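# Unplug the clipped cord from the power strip

## Task

Pull out the plug of the cord that the power strip's wire clip is holding, leave that plug away from the clip, and finish without either gripper still holding any other loose object.

## Robot and tools

Robot: two arms, left_arm and right_arm, each with a two-finger parallel gripper and a wrist camera. Base roots in the scene frame: left_arm at (+0.016, +0.261, +0.026) m, right_arm at (-0.037, -0.345, +0.014) m, both almost unrotated. A two-camera stand is fixed behind them. Cameras: cam_high and cam_low (896x504), cam_left_wrist and cam_right_wrist (672x504, fisheye).

Frames. Scene frame: origin at table-top height, halfway between the nominal bases; +x points out over the table, +z up, left_arm on the +y side. Image left and right do not match arm names. Reported hand positions, orientations and Hand targets are in the scene frame. Offsets you send are along each arm's own current Hand target axes. In the gripper frame the fingers point along +z and open and close along y. end_effector_position is the point between the pads, about 1 cm short of the fingertips. Reported poses can be off by a few cm, more when reaching far.

The row format, shared by execute_actions and move: 14 numbers, each in [-1, 1], always all 14 even if one arm stays still. First the left arm's dx, dy, dz, rx, ry, rz, opening, then the right arm's seven in the same order. dx..dz are an offset in the arm's own Hand target axes, scaled so 1.0 = 0.6 m. rx, ry, rz form one rotation vector, scaled so 1.0 = 180 degrees. These six are offsets, not poses. Opening is absolute: +1 fully open (0.094 m), -1 closed. Six zeros re-request the arm's current Hand target; it is a command, so to leave a gripper alone resend its present opening.

execute_actions(actions, cameras). actions is a list of actions; each action is a table of up to 15 rows, one per 1/30 s step (an action lasts 0.5 s; a short table repeats its last row). Every row in an action is an offset from the Hand target at that action's start, not from the previous row; the next action starts from the new Hand target, so repeating an offset keeps moving. An empty list returns camera images and extra info (scene number, remaining actions). cameras: list of names, ["all"], or []; an unknown name rejects the call.

move(target, speed, blend, opening_speed, grip_force, blocking, cameras). target: one 14-number row or a list of up to 15 rows; every row is an offset from the same starting Hand targets. Straight-line paths, all arms finishing together, at least 0.5 s, cut off at 10 s. speed: m/s, 0.002 to 2.9, default 0.25 (rotation capped at twice that in rad/s); one value or one per target. blend: corner rounding in m for lists; 0 stops at each point. opening_speed: rate of opening change per second on the -1..1 scale, at least 0.2; use it to close gently. grip_force: N per pad, 10 to 50 (50 = full, the start value), one value or one per arm, persists; lower forces close slowly. blocking=false returns after about 0.5 s while the move runs. Paths do not avoid obstacles or the other arm. Faster moves lag, stray and hit harder; targets set beyond a contact press harder. Avoid paths near an arm's own base.

wait(seconds 0 to 10): robot keeps last command; a running move continues. stop(): brakes a running move. zoom_image(camera, region=[x0,y0,x1,y1] pixels, at most 504x504) from the newest images of that camera. read_manual(section="licences") gives licence text only. finished_scene(scene, 1 or 2) ends the scene irreversibly; the goal must hold without the robot.

Results: end_effector_position (m) and end_effector_quat_wxyz, Hand target (last commanded pose after clipping; next offsets count from it), Tool commands, grip_measured (finger opening on the -1..1 scale; the last Joint positions value is the opening in m), Joint velocities (may be listed as within noise), Joint torques (include the arm's weight; joints 1 to 3 wrap at ±28 N m). A move adds a move: line: done (at rest within 10 mm and 2 degrees), off_target, moving, held (a check withheld steps or the clearance check stopped it) or fault, plus limits=paced (pose clipped) or limits=held. Done or off_target say nothing about contact. Grippers often rest a few cm short of the target from friction and weight; a new command, even all zeros, asks again, or send the remainder as an offset. Orientation commands are clipped to 40 degrees from the measured orientation per step. grip_measured reads slightly wide when empty and a few mm narrow on a squeezed part; it does not show the moment of contact. To release, command well above grip_measured.

Avoid: dropping things or anything leaving the table, releasing moving parts, fast or hard hits on fixed or heavy things, hard pushes, grippers or wrist cameras touching each other or one gripper closing on the other's fingers, strain on an arm's camera cable, and any arm stop. Motor heat rises when holding loads, stretching out or pushing at unreachable poses: MOTOR HOT appears at 75 °C, at 90 °C the arm folds and stays idle, at 100 °C it goes limp. Loose objects may get an occasional small push. Thinking time lets the scene run. Scene 1 is practice and may be skipped.

Each tool is called after "Call:" by a JSON object that holds its "op" and its "data", one argument or row to a line.

## Session

Call:
{"op": "execute_actions", "data": {
  "actions": []
}}

Scene clock: 0.00 s.
left_arm: end_effector_position=(+0.2384, +0.1333, +0.2729) grip_measured=+1.000 end_effector_quat_wxyz=(+0.413, +0.082, +0.892, -0.162) | right_arm: end_effector_position=(+0.2548, -0.3766, +0.2317) grip_measured=+1.000 end_effector_quat_wxyz=(+0.382, +0.048, +0.923, +0.024)
Joint positions: left_arm=[-0.601 0.748 0.92 -0.827 -0.106 -0.363 0.094] | right_arm=[-0.151 0.981 0.973 -0.788 -0.15 -0.037 0.094]
Joint velocities: within noise
Joint torques (N m): no reading
Heat: left arm: 32 °C; right arm: 36 °C.
Hand target: left_arm +0.2401, +0.1329, +0.2826; +0.427, +0.081, +0.885, -0.167 | right_arm +0.2543, -0.3761, +0.2357; +0.386, +0.047, +0.921, +0.024
Tool commands: left_gripper/opening=+1.0 right_gripper/opening=+1.0

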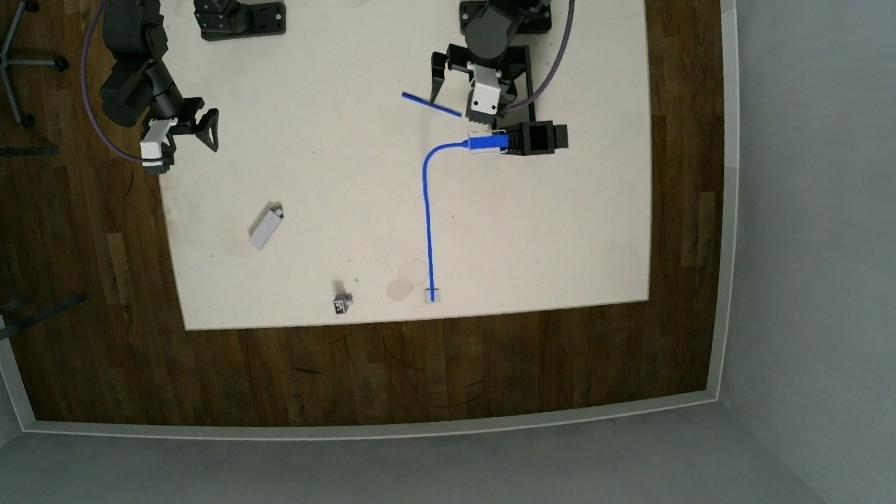

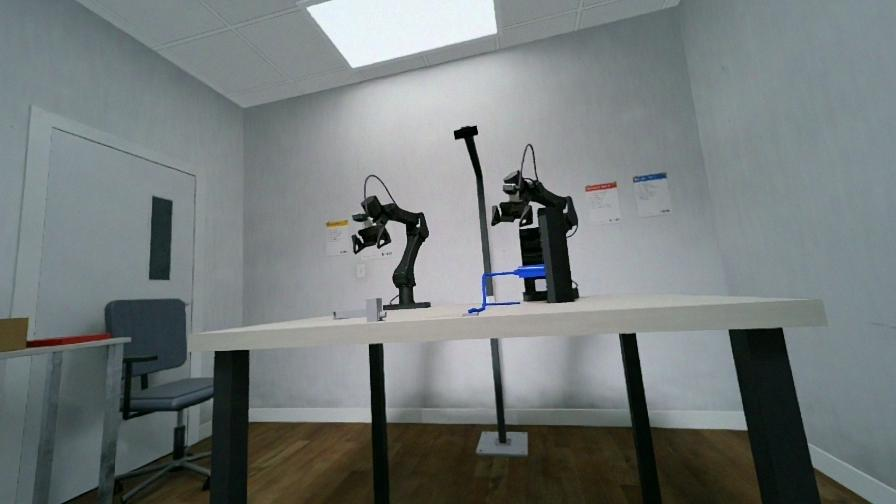

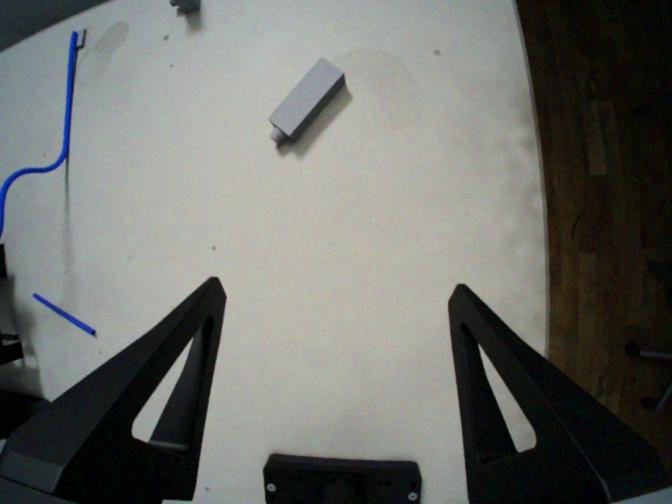

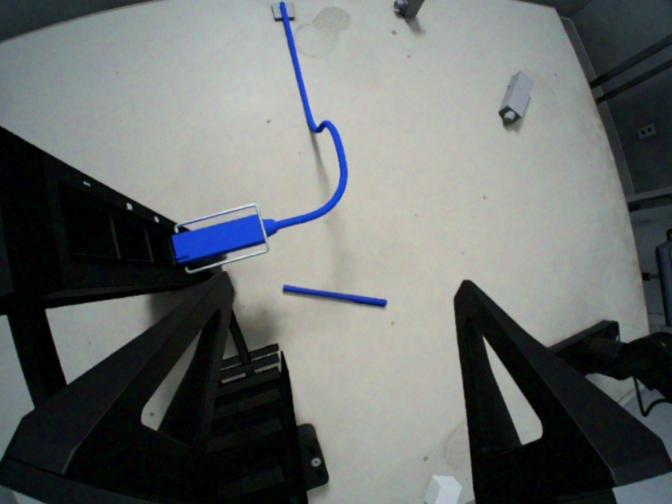

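Call:
{"op": "zoom_image", "data": {
  "camera": "cam_right_wrist",
  "region": [0, 120, 400, 400]
}}

Call:
{"op": "zoom_image", "data": {
  "camera": "cam_high",
  "region": [390, 70, 610, 200]
}}

Call:
{"op": "zoom_image", "data": {
  "camera": "cam_low",
  "region": [440, 190, 620, 330]
}}

Scaled by 1.260 from the camera's 672x504 image, which has a finer 960x720 frame.

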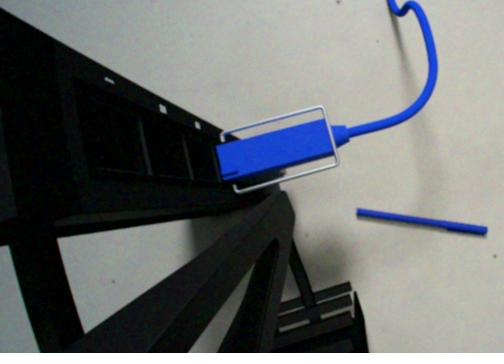

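Scaled by 2.291 from the camera's 896x504 image, which has a finer 1280x720 frame.

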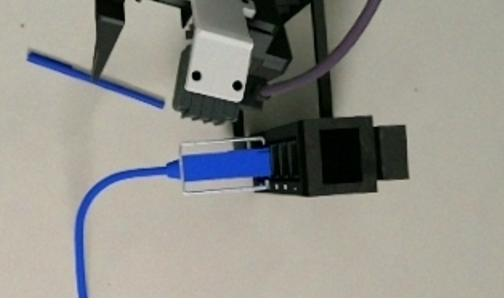

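Scaled by 2.800 from the camera's 896x504 image, which has a finer 1280x720 frame.

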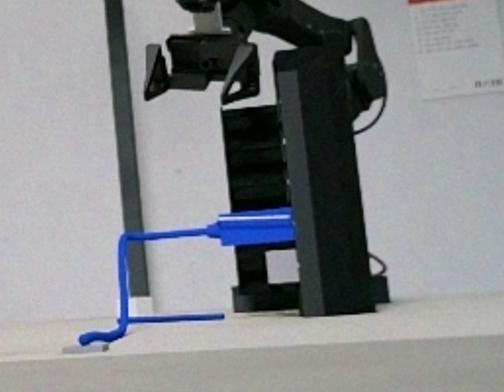

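Call:
{"op": "zoom_image", "data": {
  "camera": "cam_right_wrist",
  "region": [150, 180, 300, 290]
}}

Call:
{"op": "zoom_image", "data": {
  "camera": "cam_low",
  "region": [500, 240, 570, 300]
}}

Scaled by 3.360 from the camera's 672x504 image, which has a finer 960x720 frame.

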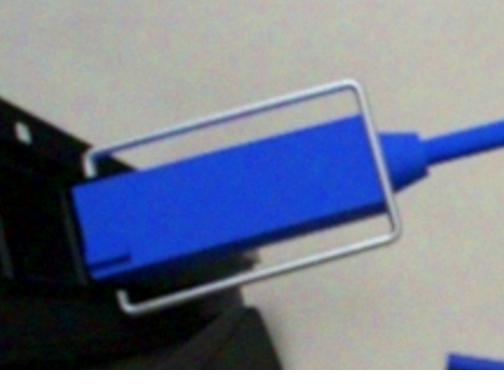

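Scaled by 7.200 from the camera's 896x504 image, which has a finer 1280x720 frame.

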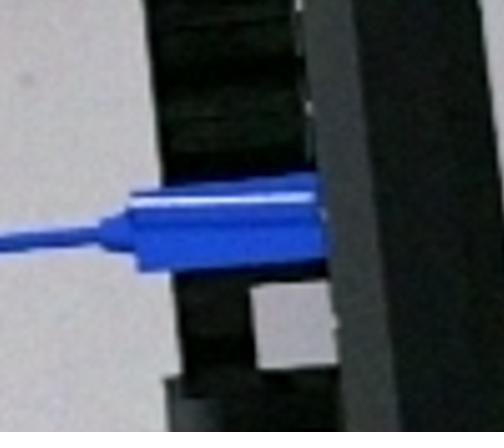

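Call:
{"op": "move", "data": {
  "target": [0,0,0,0,0,0,1,0.2187,0.507,-0.0782,-0.258,-0.1658,-0.1603,1],
  "cameras": ["all"]
}}

Scene clock: 160.40 s.
left_arm: end_effector_position=(+0.2384, +0.1333, +0.2729) grip_measured=+1.000 end_effector_quat_wxyz=(+0.413, +0.082, +0.892, -0.162) | right_arm: end_effector_position=(+0.1525, -0.0588, +0.2069) grip_measured=+1.000 end_effector_quat_wxyz=(+0.583, -0.319, +0.695, +0.274)
Joint positions: left_arm=[-0.601 0.748 0.92 -0.827 -0.106 -0.363 0.094] | right_arm=[1.154 0.948 0.314 0.459 0.229 0.05 0.094]
Joint torques (N m): left_arm=[-0.1 -0.53 6.89 2.18 -0.1 0.02] | right_arm=[0.38 -1.68 7.65 2.51 0.06 -0.04]
Heat: left arm: 40 °C; right arm: 43 °C.
Hand target: left_arm +0.2401, +0.1329, +0.2826; +0.427, +0.081, +0.885, -0.167 | right_arm +0.1502, -0.0601, +0.2001; +0.583, -0.323, +0.695, +0.271
Off the commanded pose: left_arm 0.010 m, 2 deg | right_arm 0.007 m, 1 deg.
move: done

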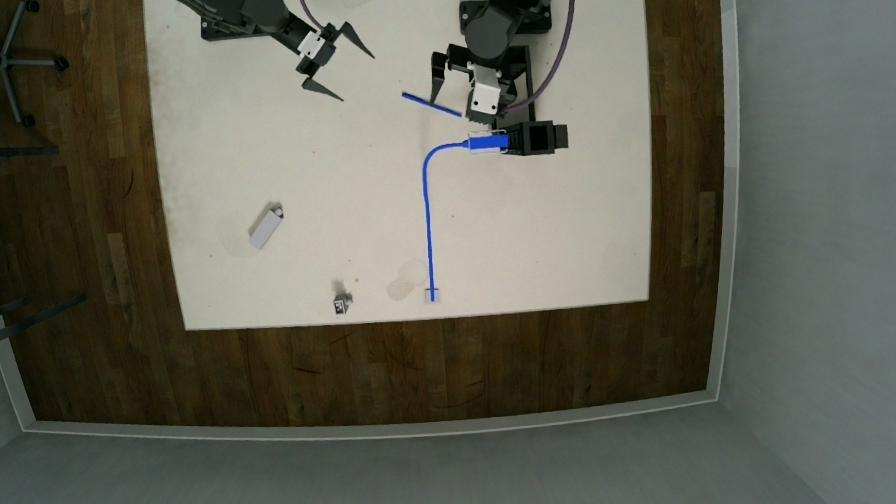

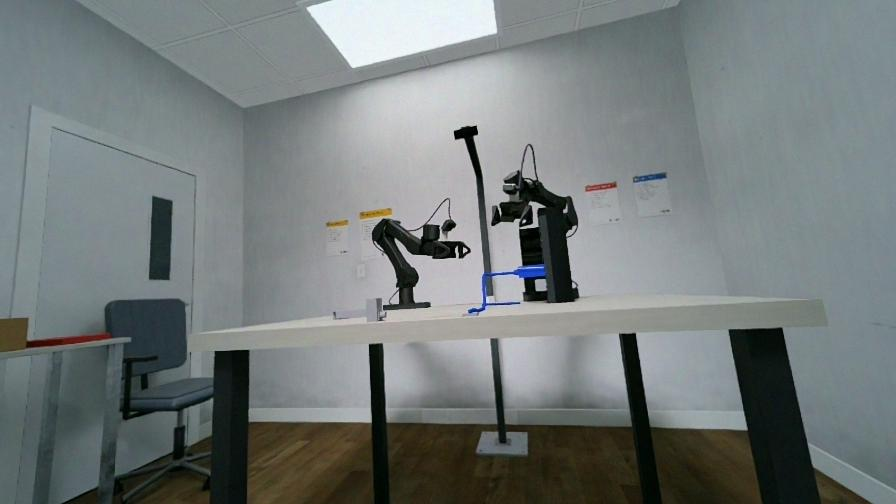

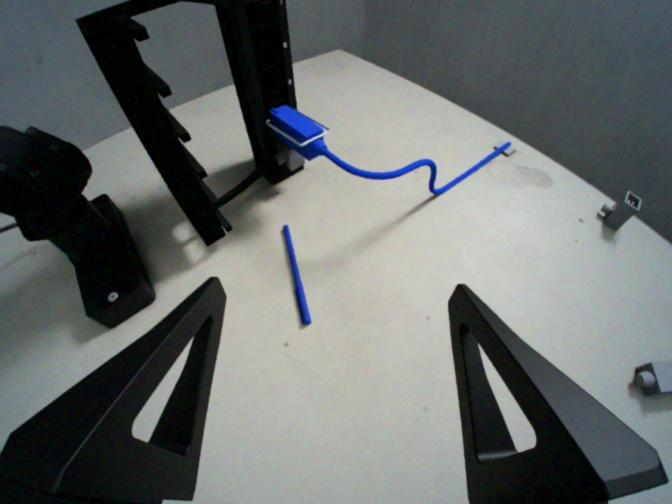

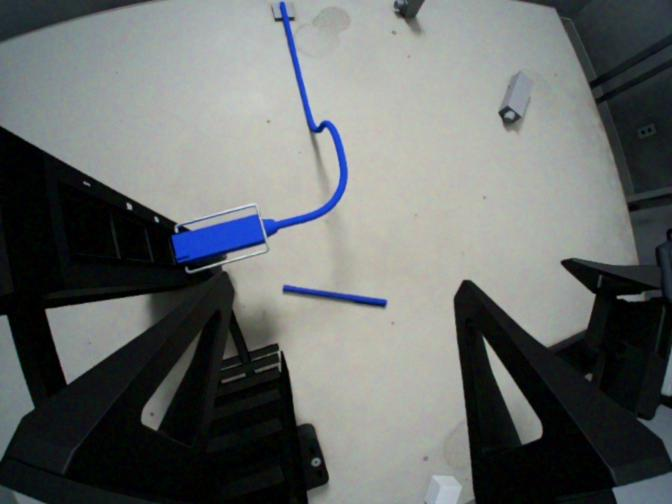

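Call:
{"op": "zoom_image", "data": {
  "camera": "cam_left_wrist",
  "region": [240, 80, 350, 190]
}}

Call:
{"op": "zoom_image", "data": {
  "camera": "cam_left_wrist",
  "region": [0, 0, 330, 340]
}}

Scaled by 4.582 from the camera's 672x504 image, which has a finer 960x720 frame.

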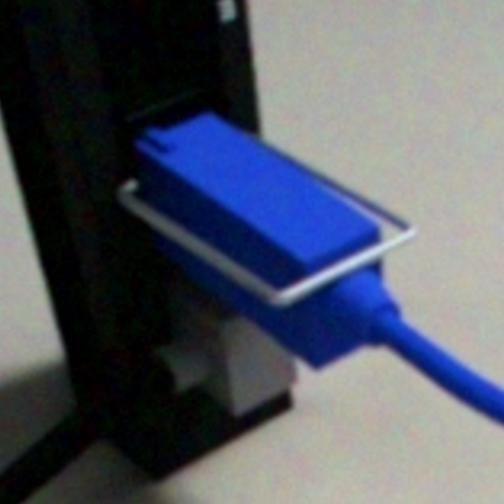

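Scaled by 1.482 from the camera's 672x504 image, which has a finer 960x720 frame.

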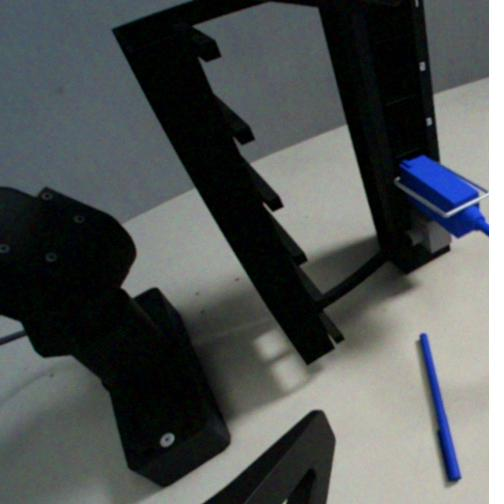

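Call:
{"op": "move", "data": {
  "target": [
    [-0.17,-0.0025,-0.144,0,0,0,1,0,0,0,0,0,0,-1],
    [-0.17,-0.0025,-0.144,0,0,0,1,0.0192,0.018,0.2752,-0.135,0.0545,-0.0362,-1]
  ],
  "cameras": ["all"]
}}

Scene clock: 252.70 s.
left_arm: end_effector_position=(+0.2411, +0.1626, +0.4006) grip_measured=+1.000 end_effector_quat_wxyz=(+0.411, +0.076, +0.894, -0.163) | right_arm: end_effector_position=(+0.2394, +0.0658, +0.1545) grip_measured=-0.985 end_effector_quat_wxyz=(+0.451, -0.496, +0.655, +0.349)
Joint positions: left_arm=[-0.352 1.002 1.596 -1.252 0.089 -0.224 0.094] | right_arm=[0.867 1.76 0.899 0.461 -0.459 -0.174 0.001]
Joint torques (N m): left_arm=[0.46 -0.57 6.87 2.11 0.11 0.14] | right_arm=[-0.72 -7.72 12.16 2.01 -0.23 -0.09]
Heat: left arm: 40 °C; right arm: 39 °C.
Hand target: left_arm +0.2403, +0.1630, +0.4128; +0.427, +0.081, +0.885, -0.167 | right_arm +0.2452, +0.0697, +0.1601; +0.455, -0.499, +0.650, +0.350
Off the commanded pose: left_arm 0.012 m, 2 deg | right_arm 0.009 m, 1 deg.
move: off_target (left_arm)

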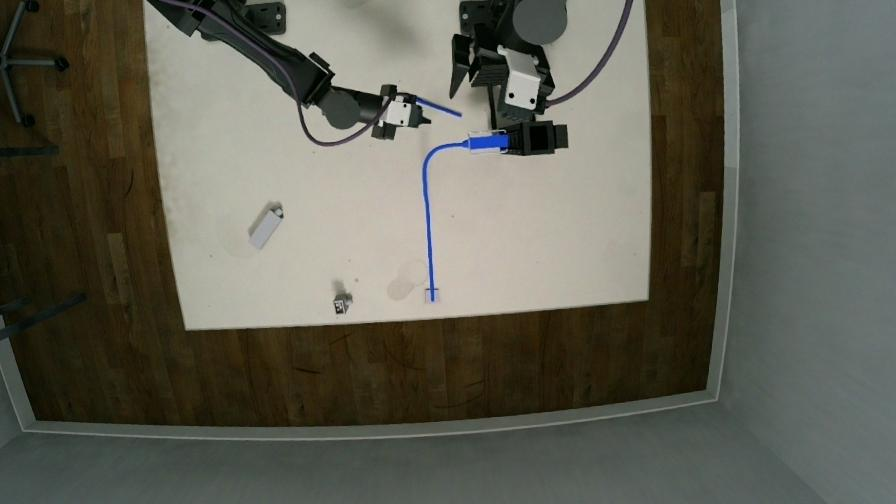

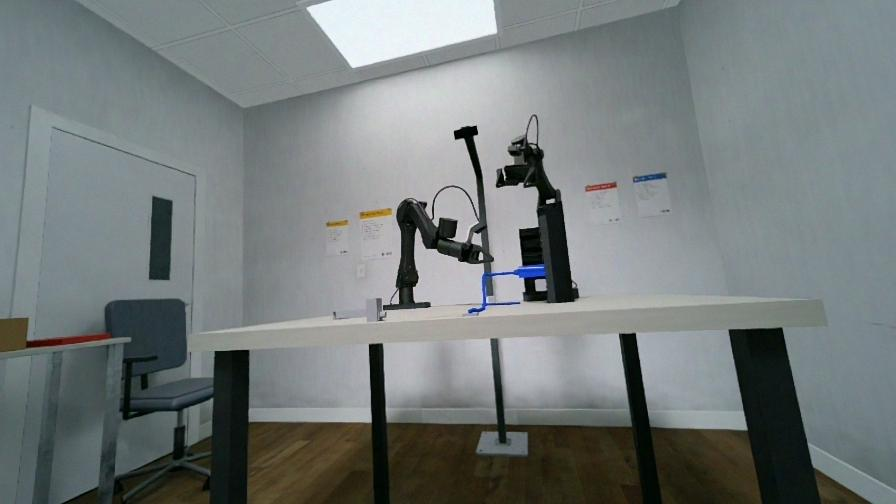

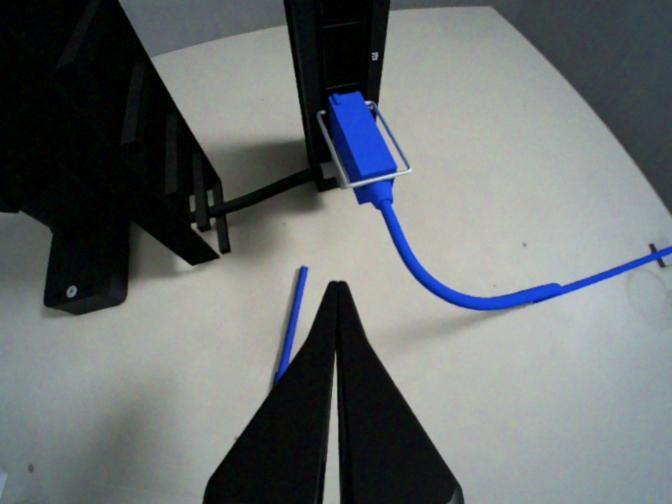

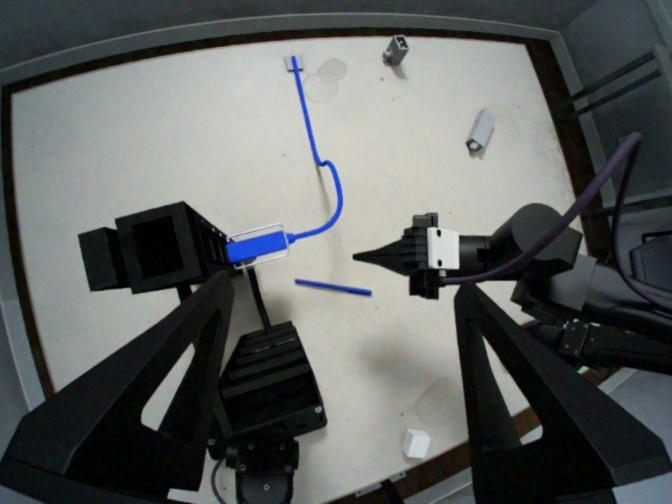

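Call:
{"op": "zoom_image", "data": {
  "camera": "cam_left_wrist",
  "region": [270, 60, 450, 230]
}}

Call:
{"op": "zoom_image", "data": {
  "camera": "cam_right_wrist",
  "region": [70, 180, 450, 420]
}}

Scaled by 2.800 from the camera's 672x504 image, which has a finer 960x720 frame.

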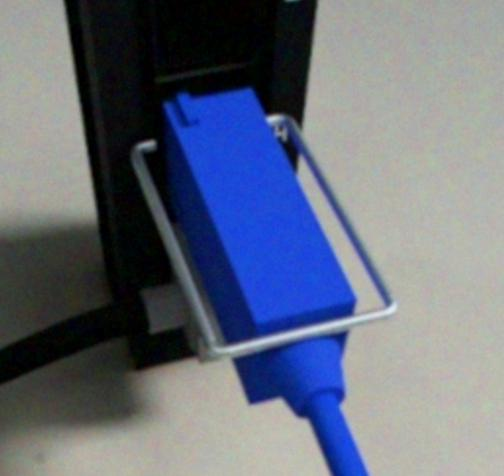

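Scaled by 1.326 from the camera's 672x504 image, which has a finer 960x720 frame.

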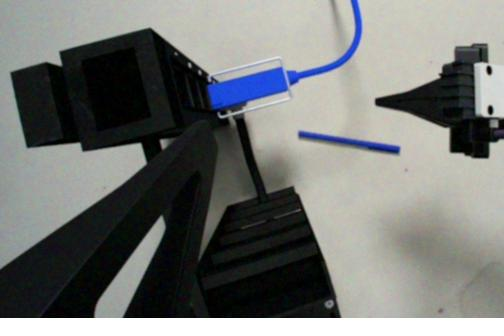

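Call:
{"op": "move", "data": {
  "target": [0,0,0,0,0,0,1,0.0777,0.0065,0.0893,0,-0.0833,0,-1],
  "cameras": ["cam_left_wrist","cam_low","cam_right_wrist"]
}}

Scene clock: 306.97 s.
left_arm: end_effector_position=(+0.2411, +0.1626, +0.4006) grip_measured=+1.000 end_effector_quat_wxyz=(+0.411, +0.076, +0.894, -0.163) | right_arm: end_effector_position=(+0.2520, +0.1017, +0.1007) grip_measured=-0.985 end_effector_quat_wxyz=(+0.534, -0.451, +0.587, +0.409)
Joint positions: left_arm=[-0.352 1.002 1.596 -1.252 0.089 -0.224 0.094] | right_arm=[0.894 2.195 0.886 1.202 -0.465 -0.049 0.001]
Joint torques (N m): left_arm=[0.47 -0.57 6.87 2.11 0.11 0.15] | right_arm=[0.4 -9.09 6.76 2.51 -0.02 0.09]
Heat: left arm: 40 °C; right arm: 46 °C.
Hand target: left_arm +0.2403, +0.1630, +0.4128; +0.427, +0.081, +0.885, -0.167 | right_arm +0.2505, +0.1041, +0.0981; +0.536, -0.449, +0.585, +0.412
Off the commanded pose: left_arm 0.012 m, 2 deg | right_arm 0.004 m, 1 deg.
move: off_target (left_arm)
Images, in order (width x height): cam_low 896x504, cam_left_wrist 672x504, cam_right_wrist 672x504.

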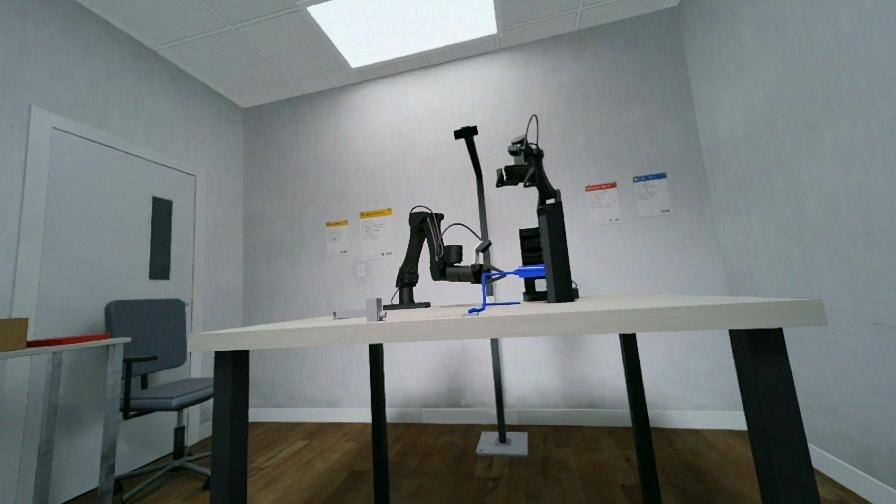

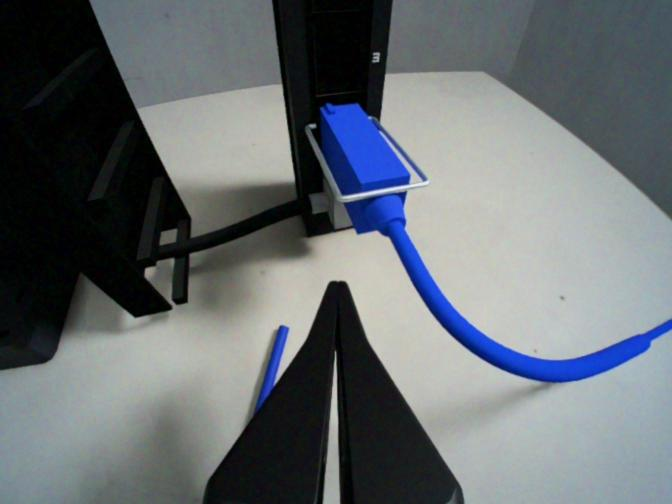

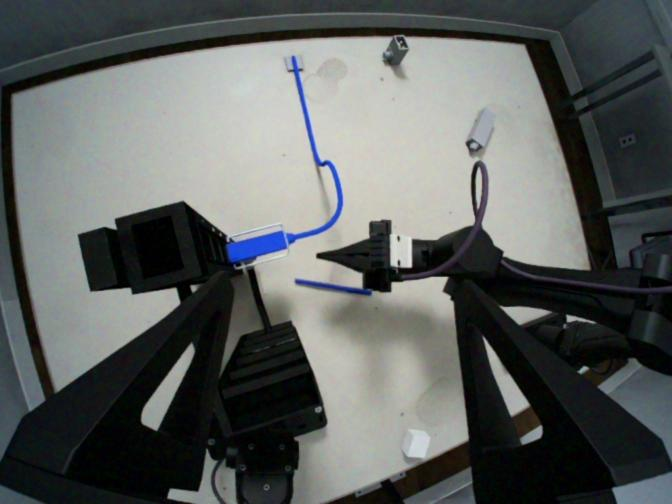

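Call:
{"op": "move", "data": {
  "target": [
    [0,0,0,0,0,0,1,0.0232,0,0.002,0,0,0,-1],
    [0,0,0,0,0,0,1,0.0143,0.0095,0.1043,0,0,0,-1]
  ],
  "speed": 0.1,
  "cameras": ["cam_left_wrist","cam_low","cam_right_wrist"]
}}

Call:
{"op": "zoom_image", "data": {
  "camera": "cam_left_wrist",
  "region": [230, 100, 480, 350]
}}

Call:
{"op": "zoom_image", "data": {
  "camera": "cam_low",
  "region": [460, 230, 580, 310]
}}

Call:
{"op": "zoom_image", "data": {
  "camera": "cam_right_wrist",
  "region": [190, 180, 390, 320]
}}

Scene clock: 331.73 s.
left_arm: end_effector_position=(+0.2411, +0.1626, +0.4006) grip_measured=+1.000 end_effector_quat_wxyz=(+0.411, +0.076, +0.894, -0.163) | right_arm: end_effector_position=(+0.2589, +0.1592, +0.0888) grip_measured=-0.985 end_effector_quat_wxyz=(+0.540, -0.451, +0.580, +0.412)
Joint positions: left_arm=[-0.352 1.002 1.596 -1.252 0.089 -0.224 0.094] | right_arm=[0.973 2.351 1.122 1.144 -0.391 -0.041 0.001]
Joint torques (N m): left_arm=[0.47 -0.57 6.87 2.11 0.11 0.15] | right_arm=[0.13 -10.86 9.77 2.09 0.07 0.08]
Heat: left arm: 40 °C; right arm: 41 °C.
Hand target: left_arm +0.2403, +0.1630, +0.4128; +0.427, +0.081, +0.885, -0.167 | right_arm +0.2608, +0.1650, +0.0840; +0.536, -0.449, +0.585, +0.412
Off the commanded pose: left_arm 0.012 m, 2 deg | right_arm 0.008 m, 1 deg.
move: off_target (left_arm)
Images, in order (width x height): cam_low 896x504, cam_left_wrist 672x504, cam_right_wrist 672x504.

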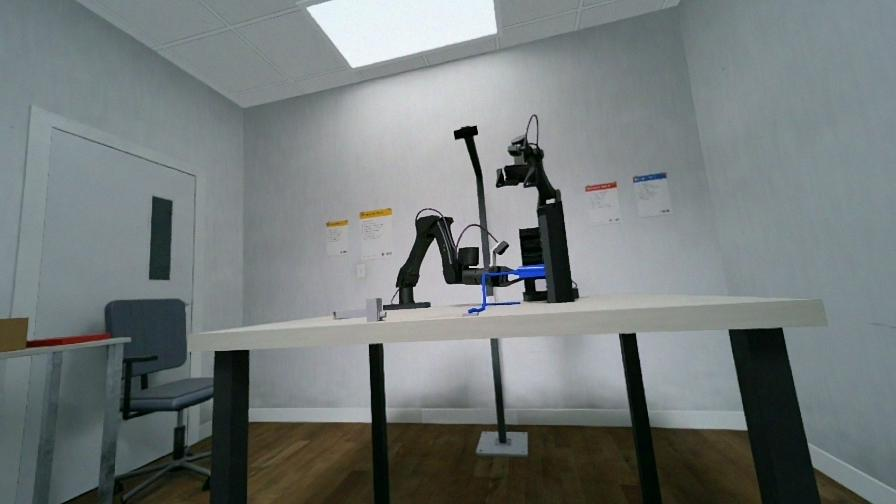

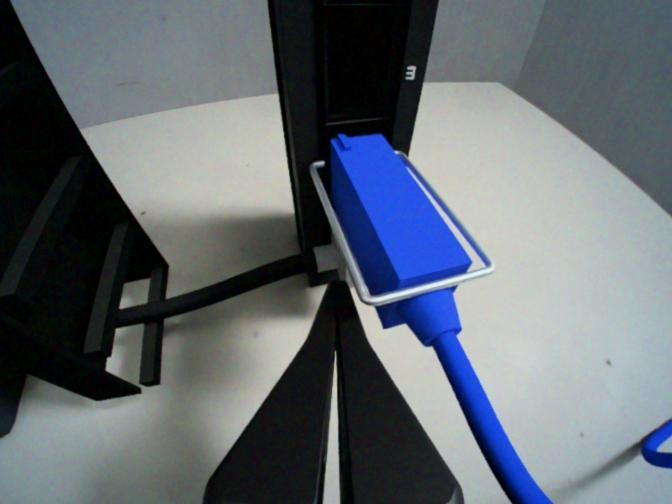

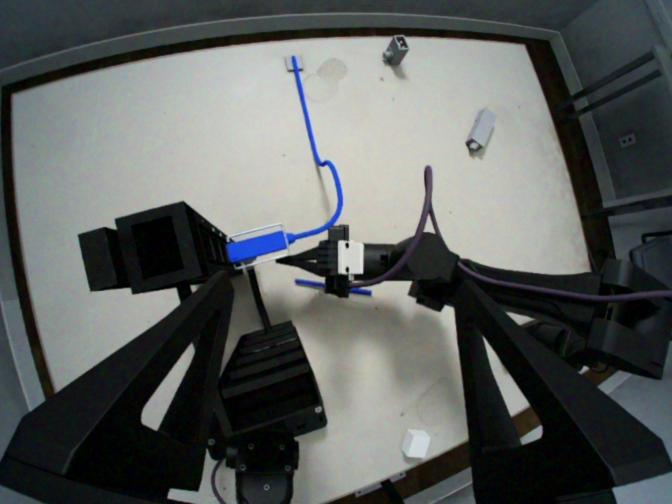

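Scaled by 2.016 from the camera's 672x504 image, which has a finer 960x720 frame.

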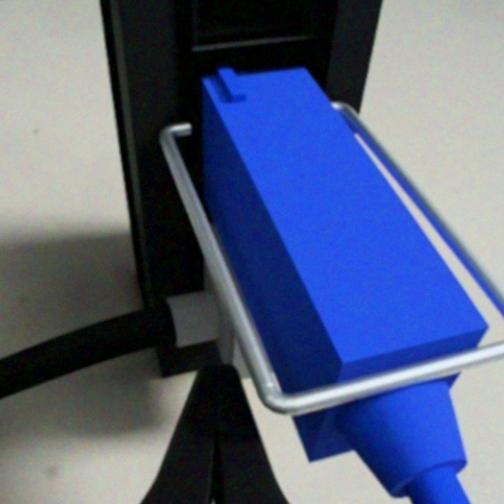

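Scaled by 4.200 from the camera's 896x504 image, which has a finer 1280x720 frame.

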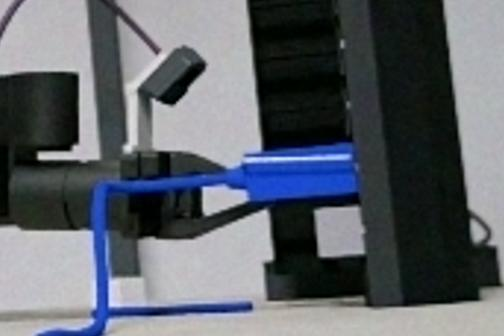

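Scaled by 2.520 from the camera's 672x504 image, which has a finer 960x720 frame.

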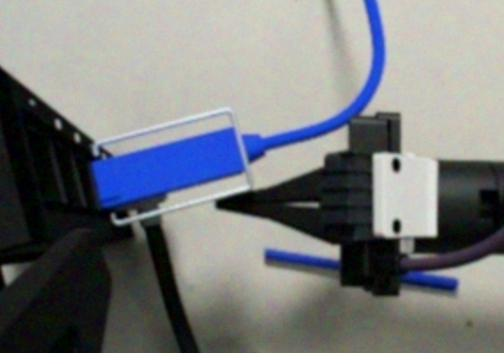

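Call:
{"op": "move", "data": {
  "target": [
    [0,0,0,0,0,0,1,-0.001,-0.0045,0.0083,0,0,0,-1],
    [0,0,0,0,0,0,1,-0.059,-0.0045,0.0035,0,0,0,-1]
  ],
  "speed": 0.08,
  "cameras": ["cam_left_wrist","cam_low","cam_right_wrist"]
}}

Call:
{"op": "zoom_image", "data": {
  "camera": "cam_left_wrist",
  "region": [230, 100, 480, 350]
}}

Call:
{"op": "zoom_image", "data": {
  "camera": "cam_low",
  "region": [460, 230, 580, 310]
}}

Scene clock: 347.23 s.
left_arm: end_effector_position=(+0.2411, +0.1626, +0.4006) grip_measured=+1.000 end_effector_quat_wxyz=(+0.411, +0.076, +0.894, -0.163) | right_arm: end_effector_position=(+0.2621, +0.1634, +0.0960) grip_measured=-0.985 end_effector_quat_wxyz=(+0.523, -0.455, +0.595, +0.407)
Joint positions: left_arm=[-0.352 1.002 1.596 -1.252 0.089 -0.224 0.094] | right_arm=[0.973 2.308 1.151 1.025 -0.391 -0.041 0.001]
Joint torques (N m): left_arm=[0.44 -0.55 6.86 2.11 0.11 0.14] | right_arm=[0.05 -15.28 9.59 2.08 0.02 0.1]
Heat: left arm: 40 °C; right arm: 41 °C.
Hand target: left_arm +0.2403, +0.1630, +0.4128; +0.427, +0.081, +0.885, -0.167 | right_arm +0.2647, +0.1693, +0.1192; +0.536, -0.449, +0.585, +0.412
Off the commanded pose: left_arm 0.012 m, 2 deg | right_arm 0.024 m, 2 deg.
move: off_target (left_arm, right_arm)
Images, in order (width x height): cam_low 896x504, cam_left_wrist 672x504, cam_right_wrist 672x504.

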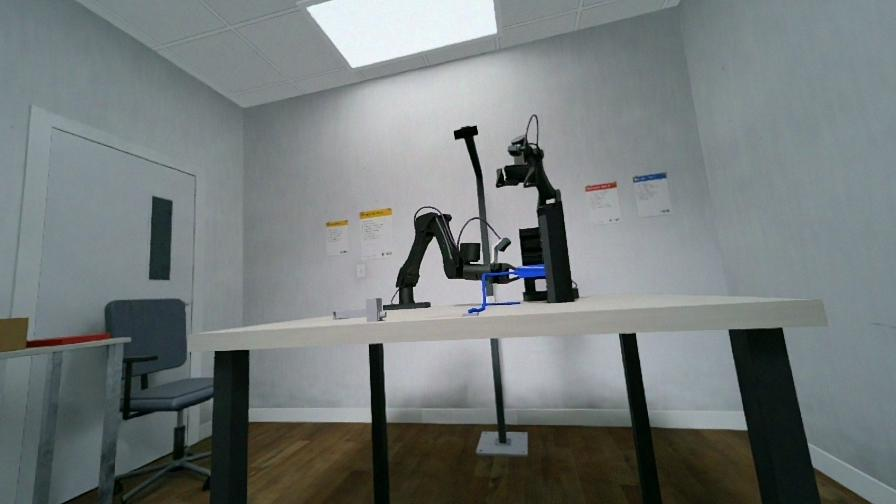

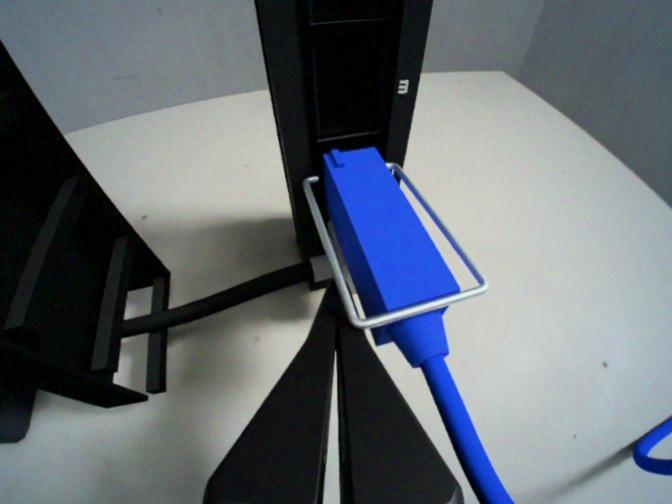

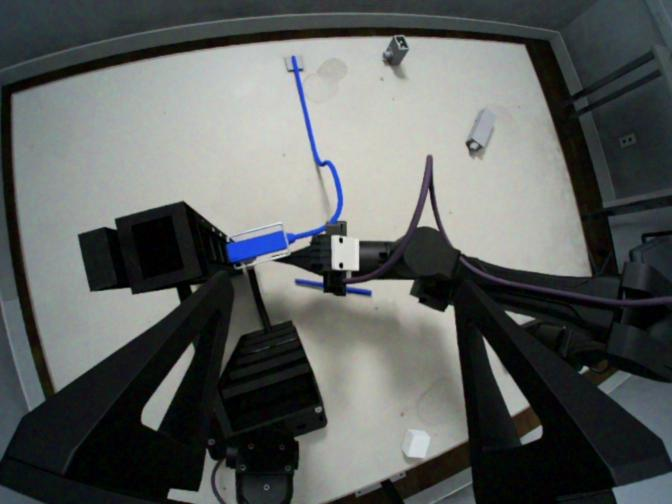

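Scaled by 2.016 from the camera's 672x504 image, which has a finer 960x720 frame.

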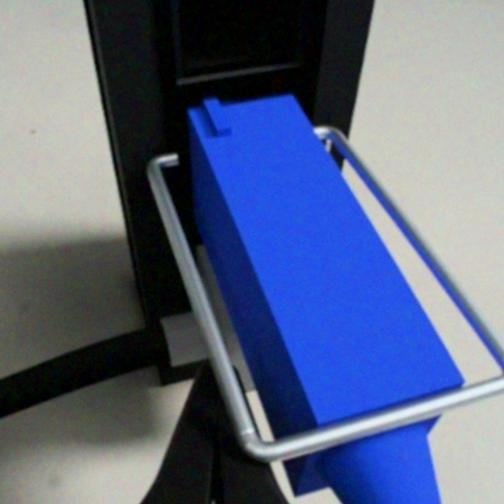

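Scaled by 4.200 from the camera's 896x504 image, which has a finer 1280x720 frame.

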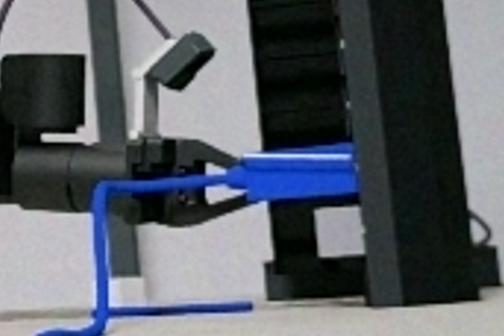

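Call:
{"op": "move", "data": {
  "target": [0,0,0,0,0,0,1,-0.035,0,0,0,0,0,-1],
  "speed": 0.08,
  "cameras": ["cam_left_wrist","cam_low"]
}}

Call:
{"op": "zoom_image", "data": {
  "camera": "cam_left_wrist",
  "region": [230, 100, 480, 350]
}}

Scene clock: 357.53 s.
left_arm: end_effector_position=(+0.2411, +0.1626, +0.4006) grip_measured=+1.000 end_effector_quat_wxyz=(+0.411, +0.076, +0.894, -0.163) | right_arm: end_effector_position=(+0.2613, +0.1616, +0.0991) grip_measured=-0.985 end_effector_quat_wxyz=(+0.504, -0.458, +0.613, +0.401)
Joint positions: left_arm=[-0.352 1.002 1.596 -1.252 0.089 -0.224 0.094] | right_arm=[0.973 2.261 1.151 0.924 -0.388 -0.04 0.001]
Joint torques (N m): left_arm=[0.46 -0.57 6.89 2.1 0.12 0.15] | right_arm=[0.29 -16.2 10.78 2.44 -0.02 0.1]
Heat: left arm: 40 °C; right arm: 41 °C.
Hand target: left_arm +0.2403, +0.1630, +0.4128; +0.427, +0.081, +0.885, -0.167 | right_arm +0.2653, +0.1710, +0.1401; +0.536, -0.449, +0.585, +0.412
Off the commanded pose: left_arm 0.012 m, 2 deg | right_arm 0.042 m, 5 deg.
move: off_target (left_arm, right_arm)
Images, in order (width x height): cam_low 896x504, cam_left_wrist 672x504.

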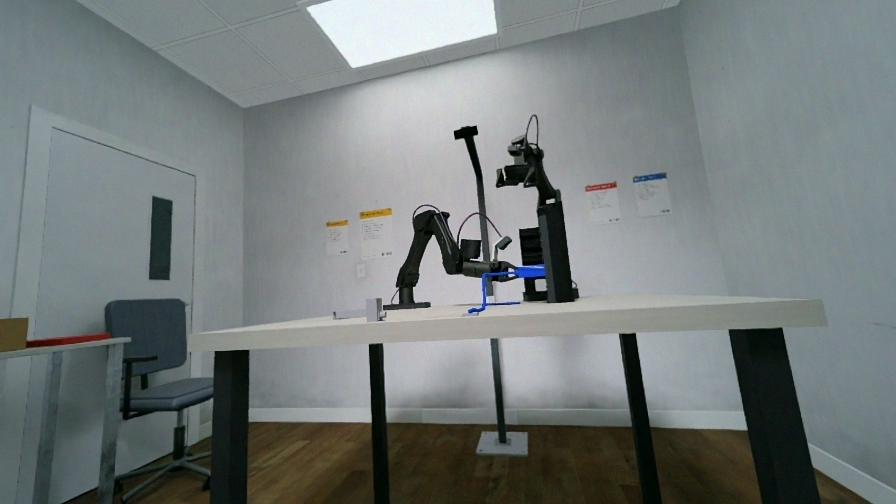

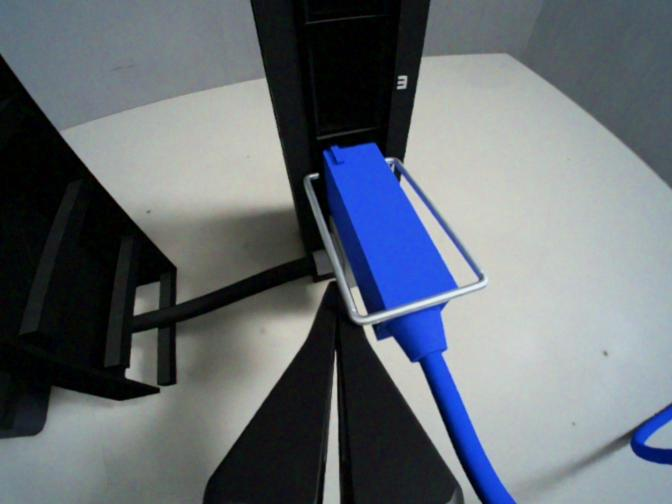

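Scaled by 2.016 from the camera's 672x504 image, which has a finer 960x720 frame.

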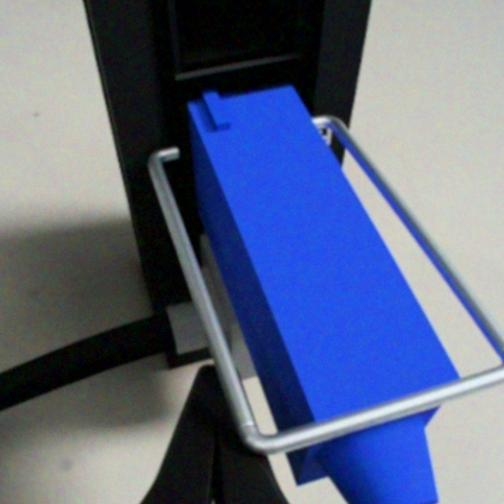

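Call:
{"op": "move", "data": {
  "target": [0,0,0,0,0,0,1,-0.04,0,0,0,0,0,-1],
  "speed": 0.08,
  "cameras": ["cam_left_wrist","cam_low"]
}}

Call:
{"op": "zoom_image", "data": {
  "camera": "cam_left_wrist",
  "region": [230, 100, 480, 350]
}}

Call:
{"op": "zoom_image", "data": {
  "camera": "cam_low",
  "region": [460, 230, 580, 310]
}}

Scene clock: 365.20 s.
left_arm: end_effector_position=(+0.2411, +0.1626, +0.4006) grip_measured=+1.000 end_effector_quat_wxyz=(+0.411, +0.076, +0.894, -0.163) | right_arm: end_effector_position=(+0.2650, +0.1661, +0.1398) grip_measured=-0.985 end_effector_quat_wxyz=(+0.523, -0.453, +0.597, +0.406)
Joint positions: left_arm=[-0.352 1.002 1.596 -1.252 0.089 -0.224 0.094] | right_arm=[0.973 2.191 1.181 0.876 -0.386 -0.04 0.001]
Joint velocities: left_arm=[-0.002 0.002 0.007 0.066 -0.051 -0.183 0] | right_arm=[within noise]
Joint torques (N m): left_arm=[0.46 -0.57 6.89 2.11 0.11 0.14] | right_arm=[0.31 -14.46 11.34 2.09 0.03 0.06]
Heat: left arm: 40 °C; right arm: 42 °C.
Hand target: left_arm +0.2403, +0.1630, +0.4128; +0.427, +0.081, +0.885, -0.167 | right_arm +0.2658, +0.1730, +0.1640; +0.536, -0.449, +0.585, +0.412
Off the commanded pose: left_arm 0.012 m, 2 deg | right_arm 0.025 m, 2 deg.
move: off_target (left_arm, right_arm)
Images, in order (width x height): cam_low 896x504, cam_left_wrist 672x504.

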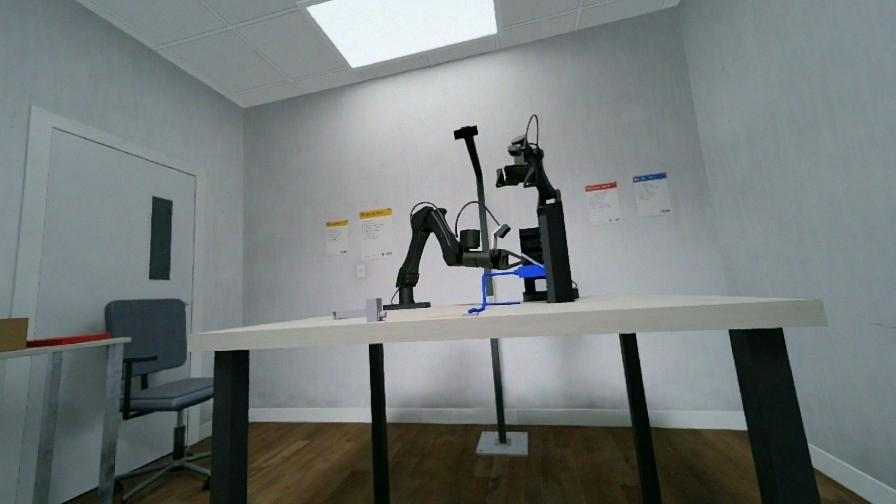

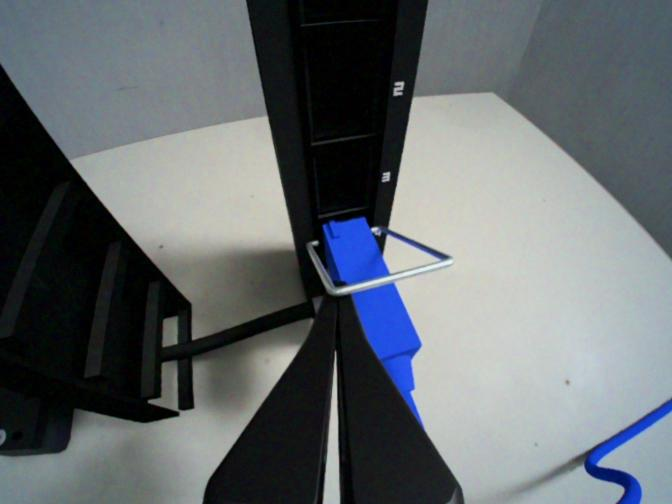

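Scaled by 2.016 from the camera's 672x504 image, which has a finer 960x720 frame.

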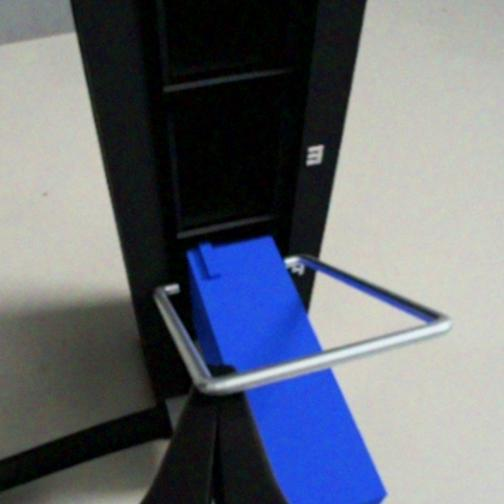

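Scaled by 4.200 from the camera's 896x504 image, which has a finer 1280x720 frame.

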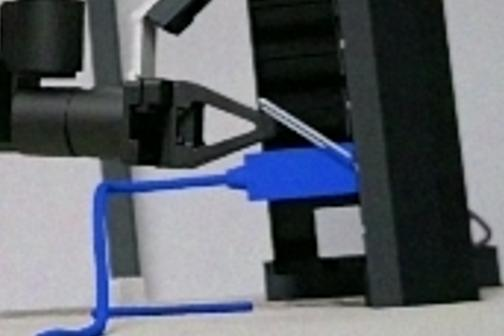

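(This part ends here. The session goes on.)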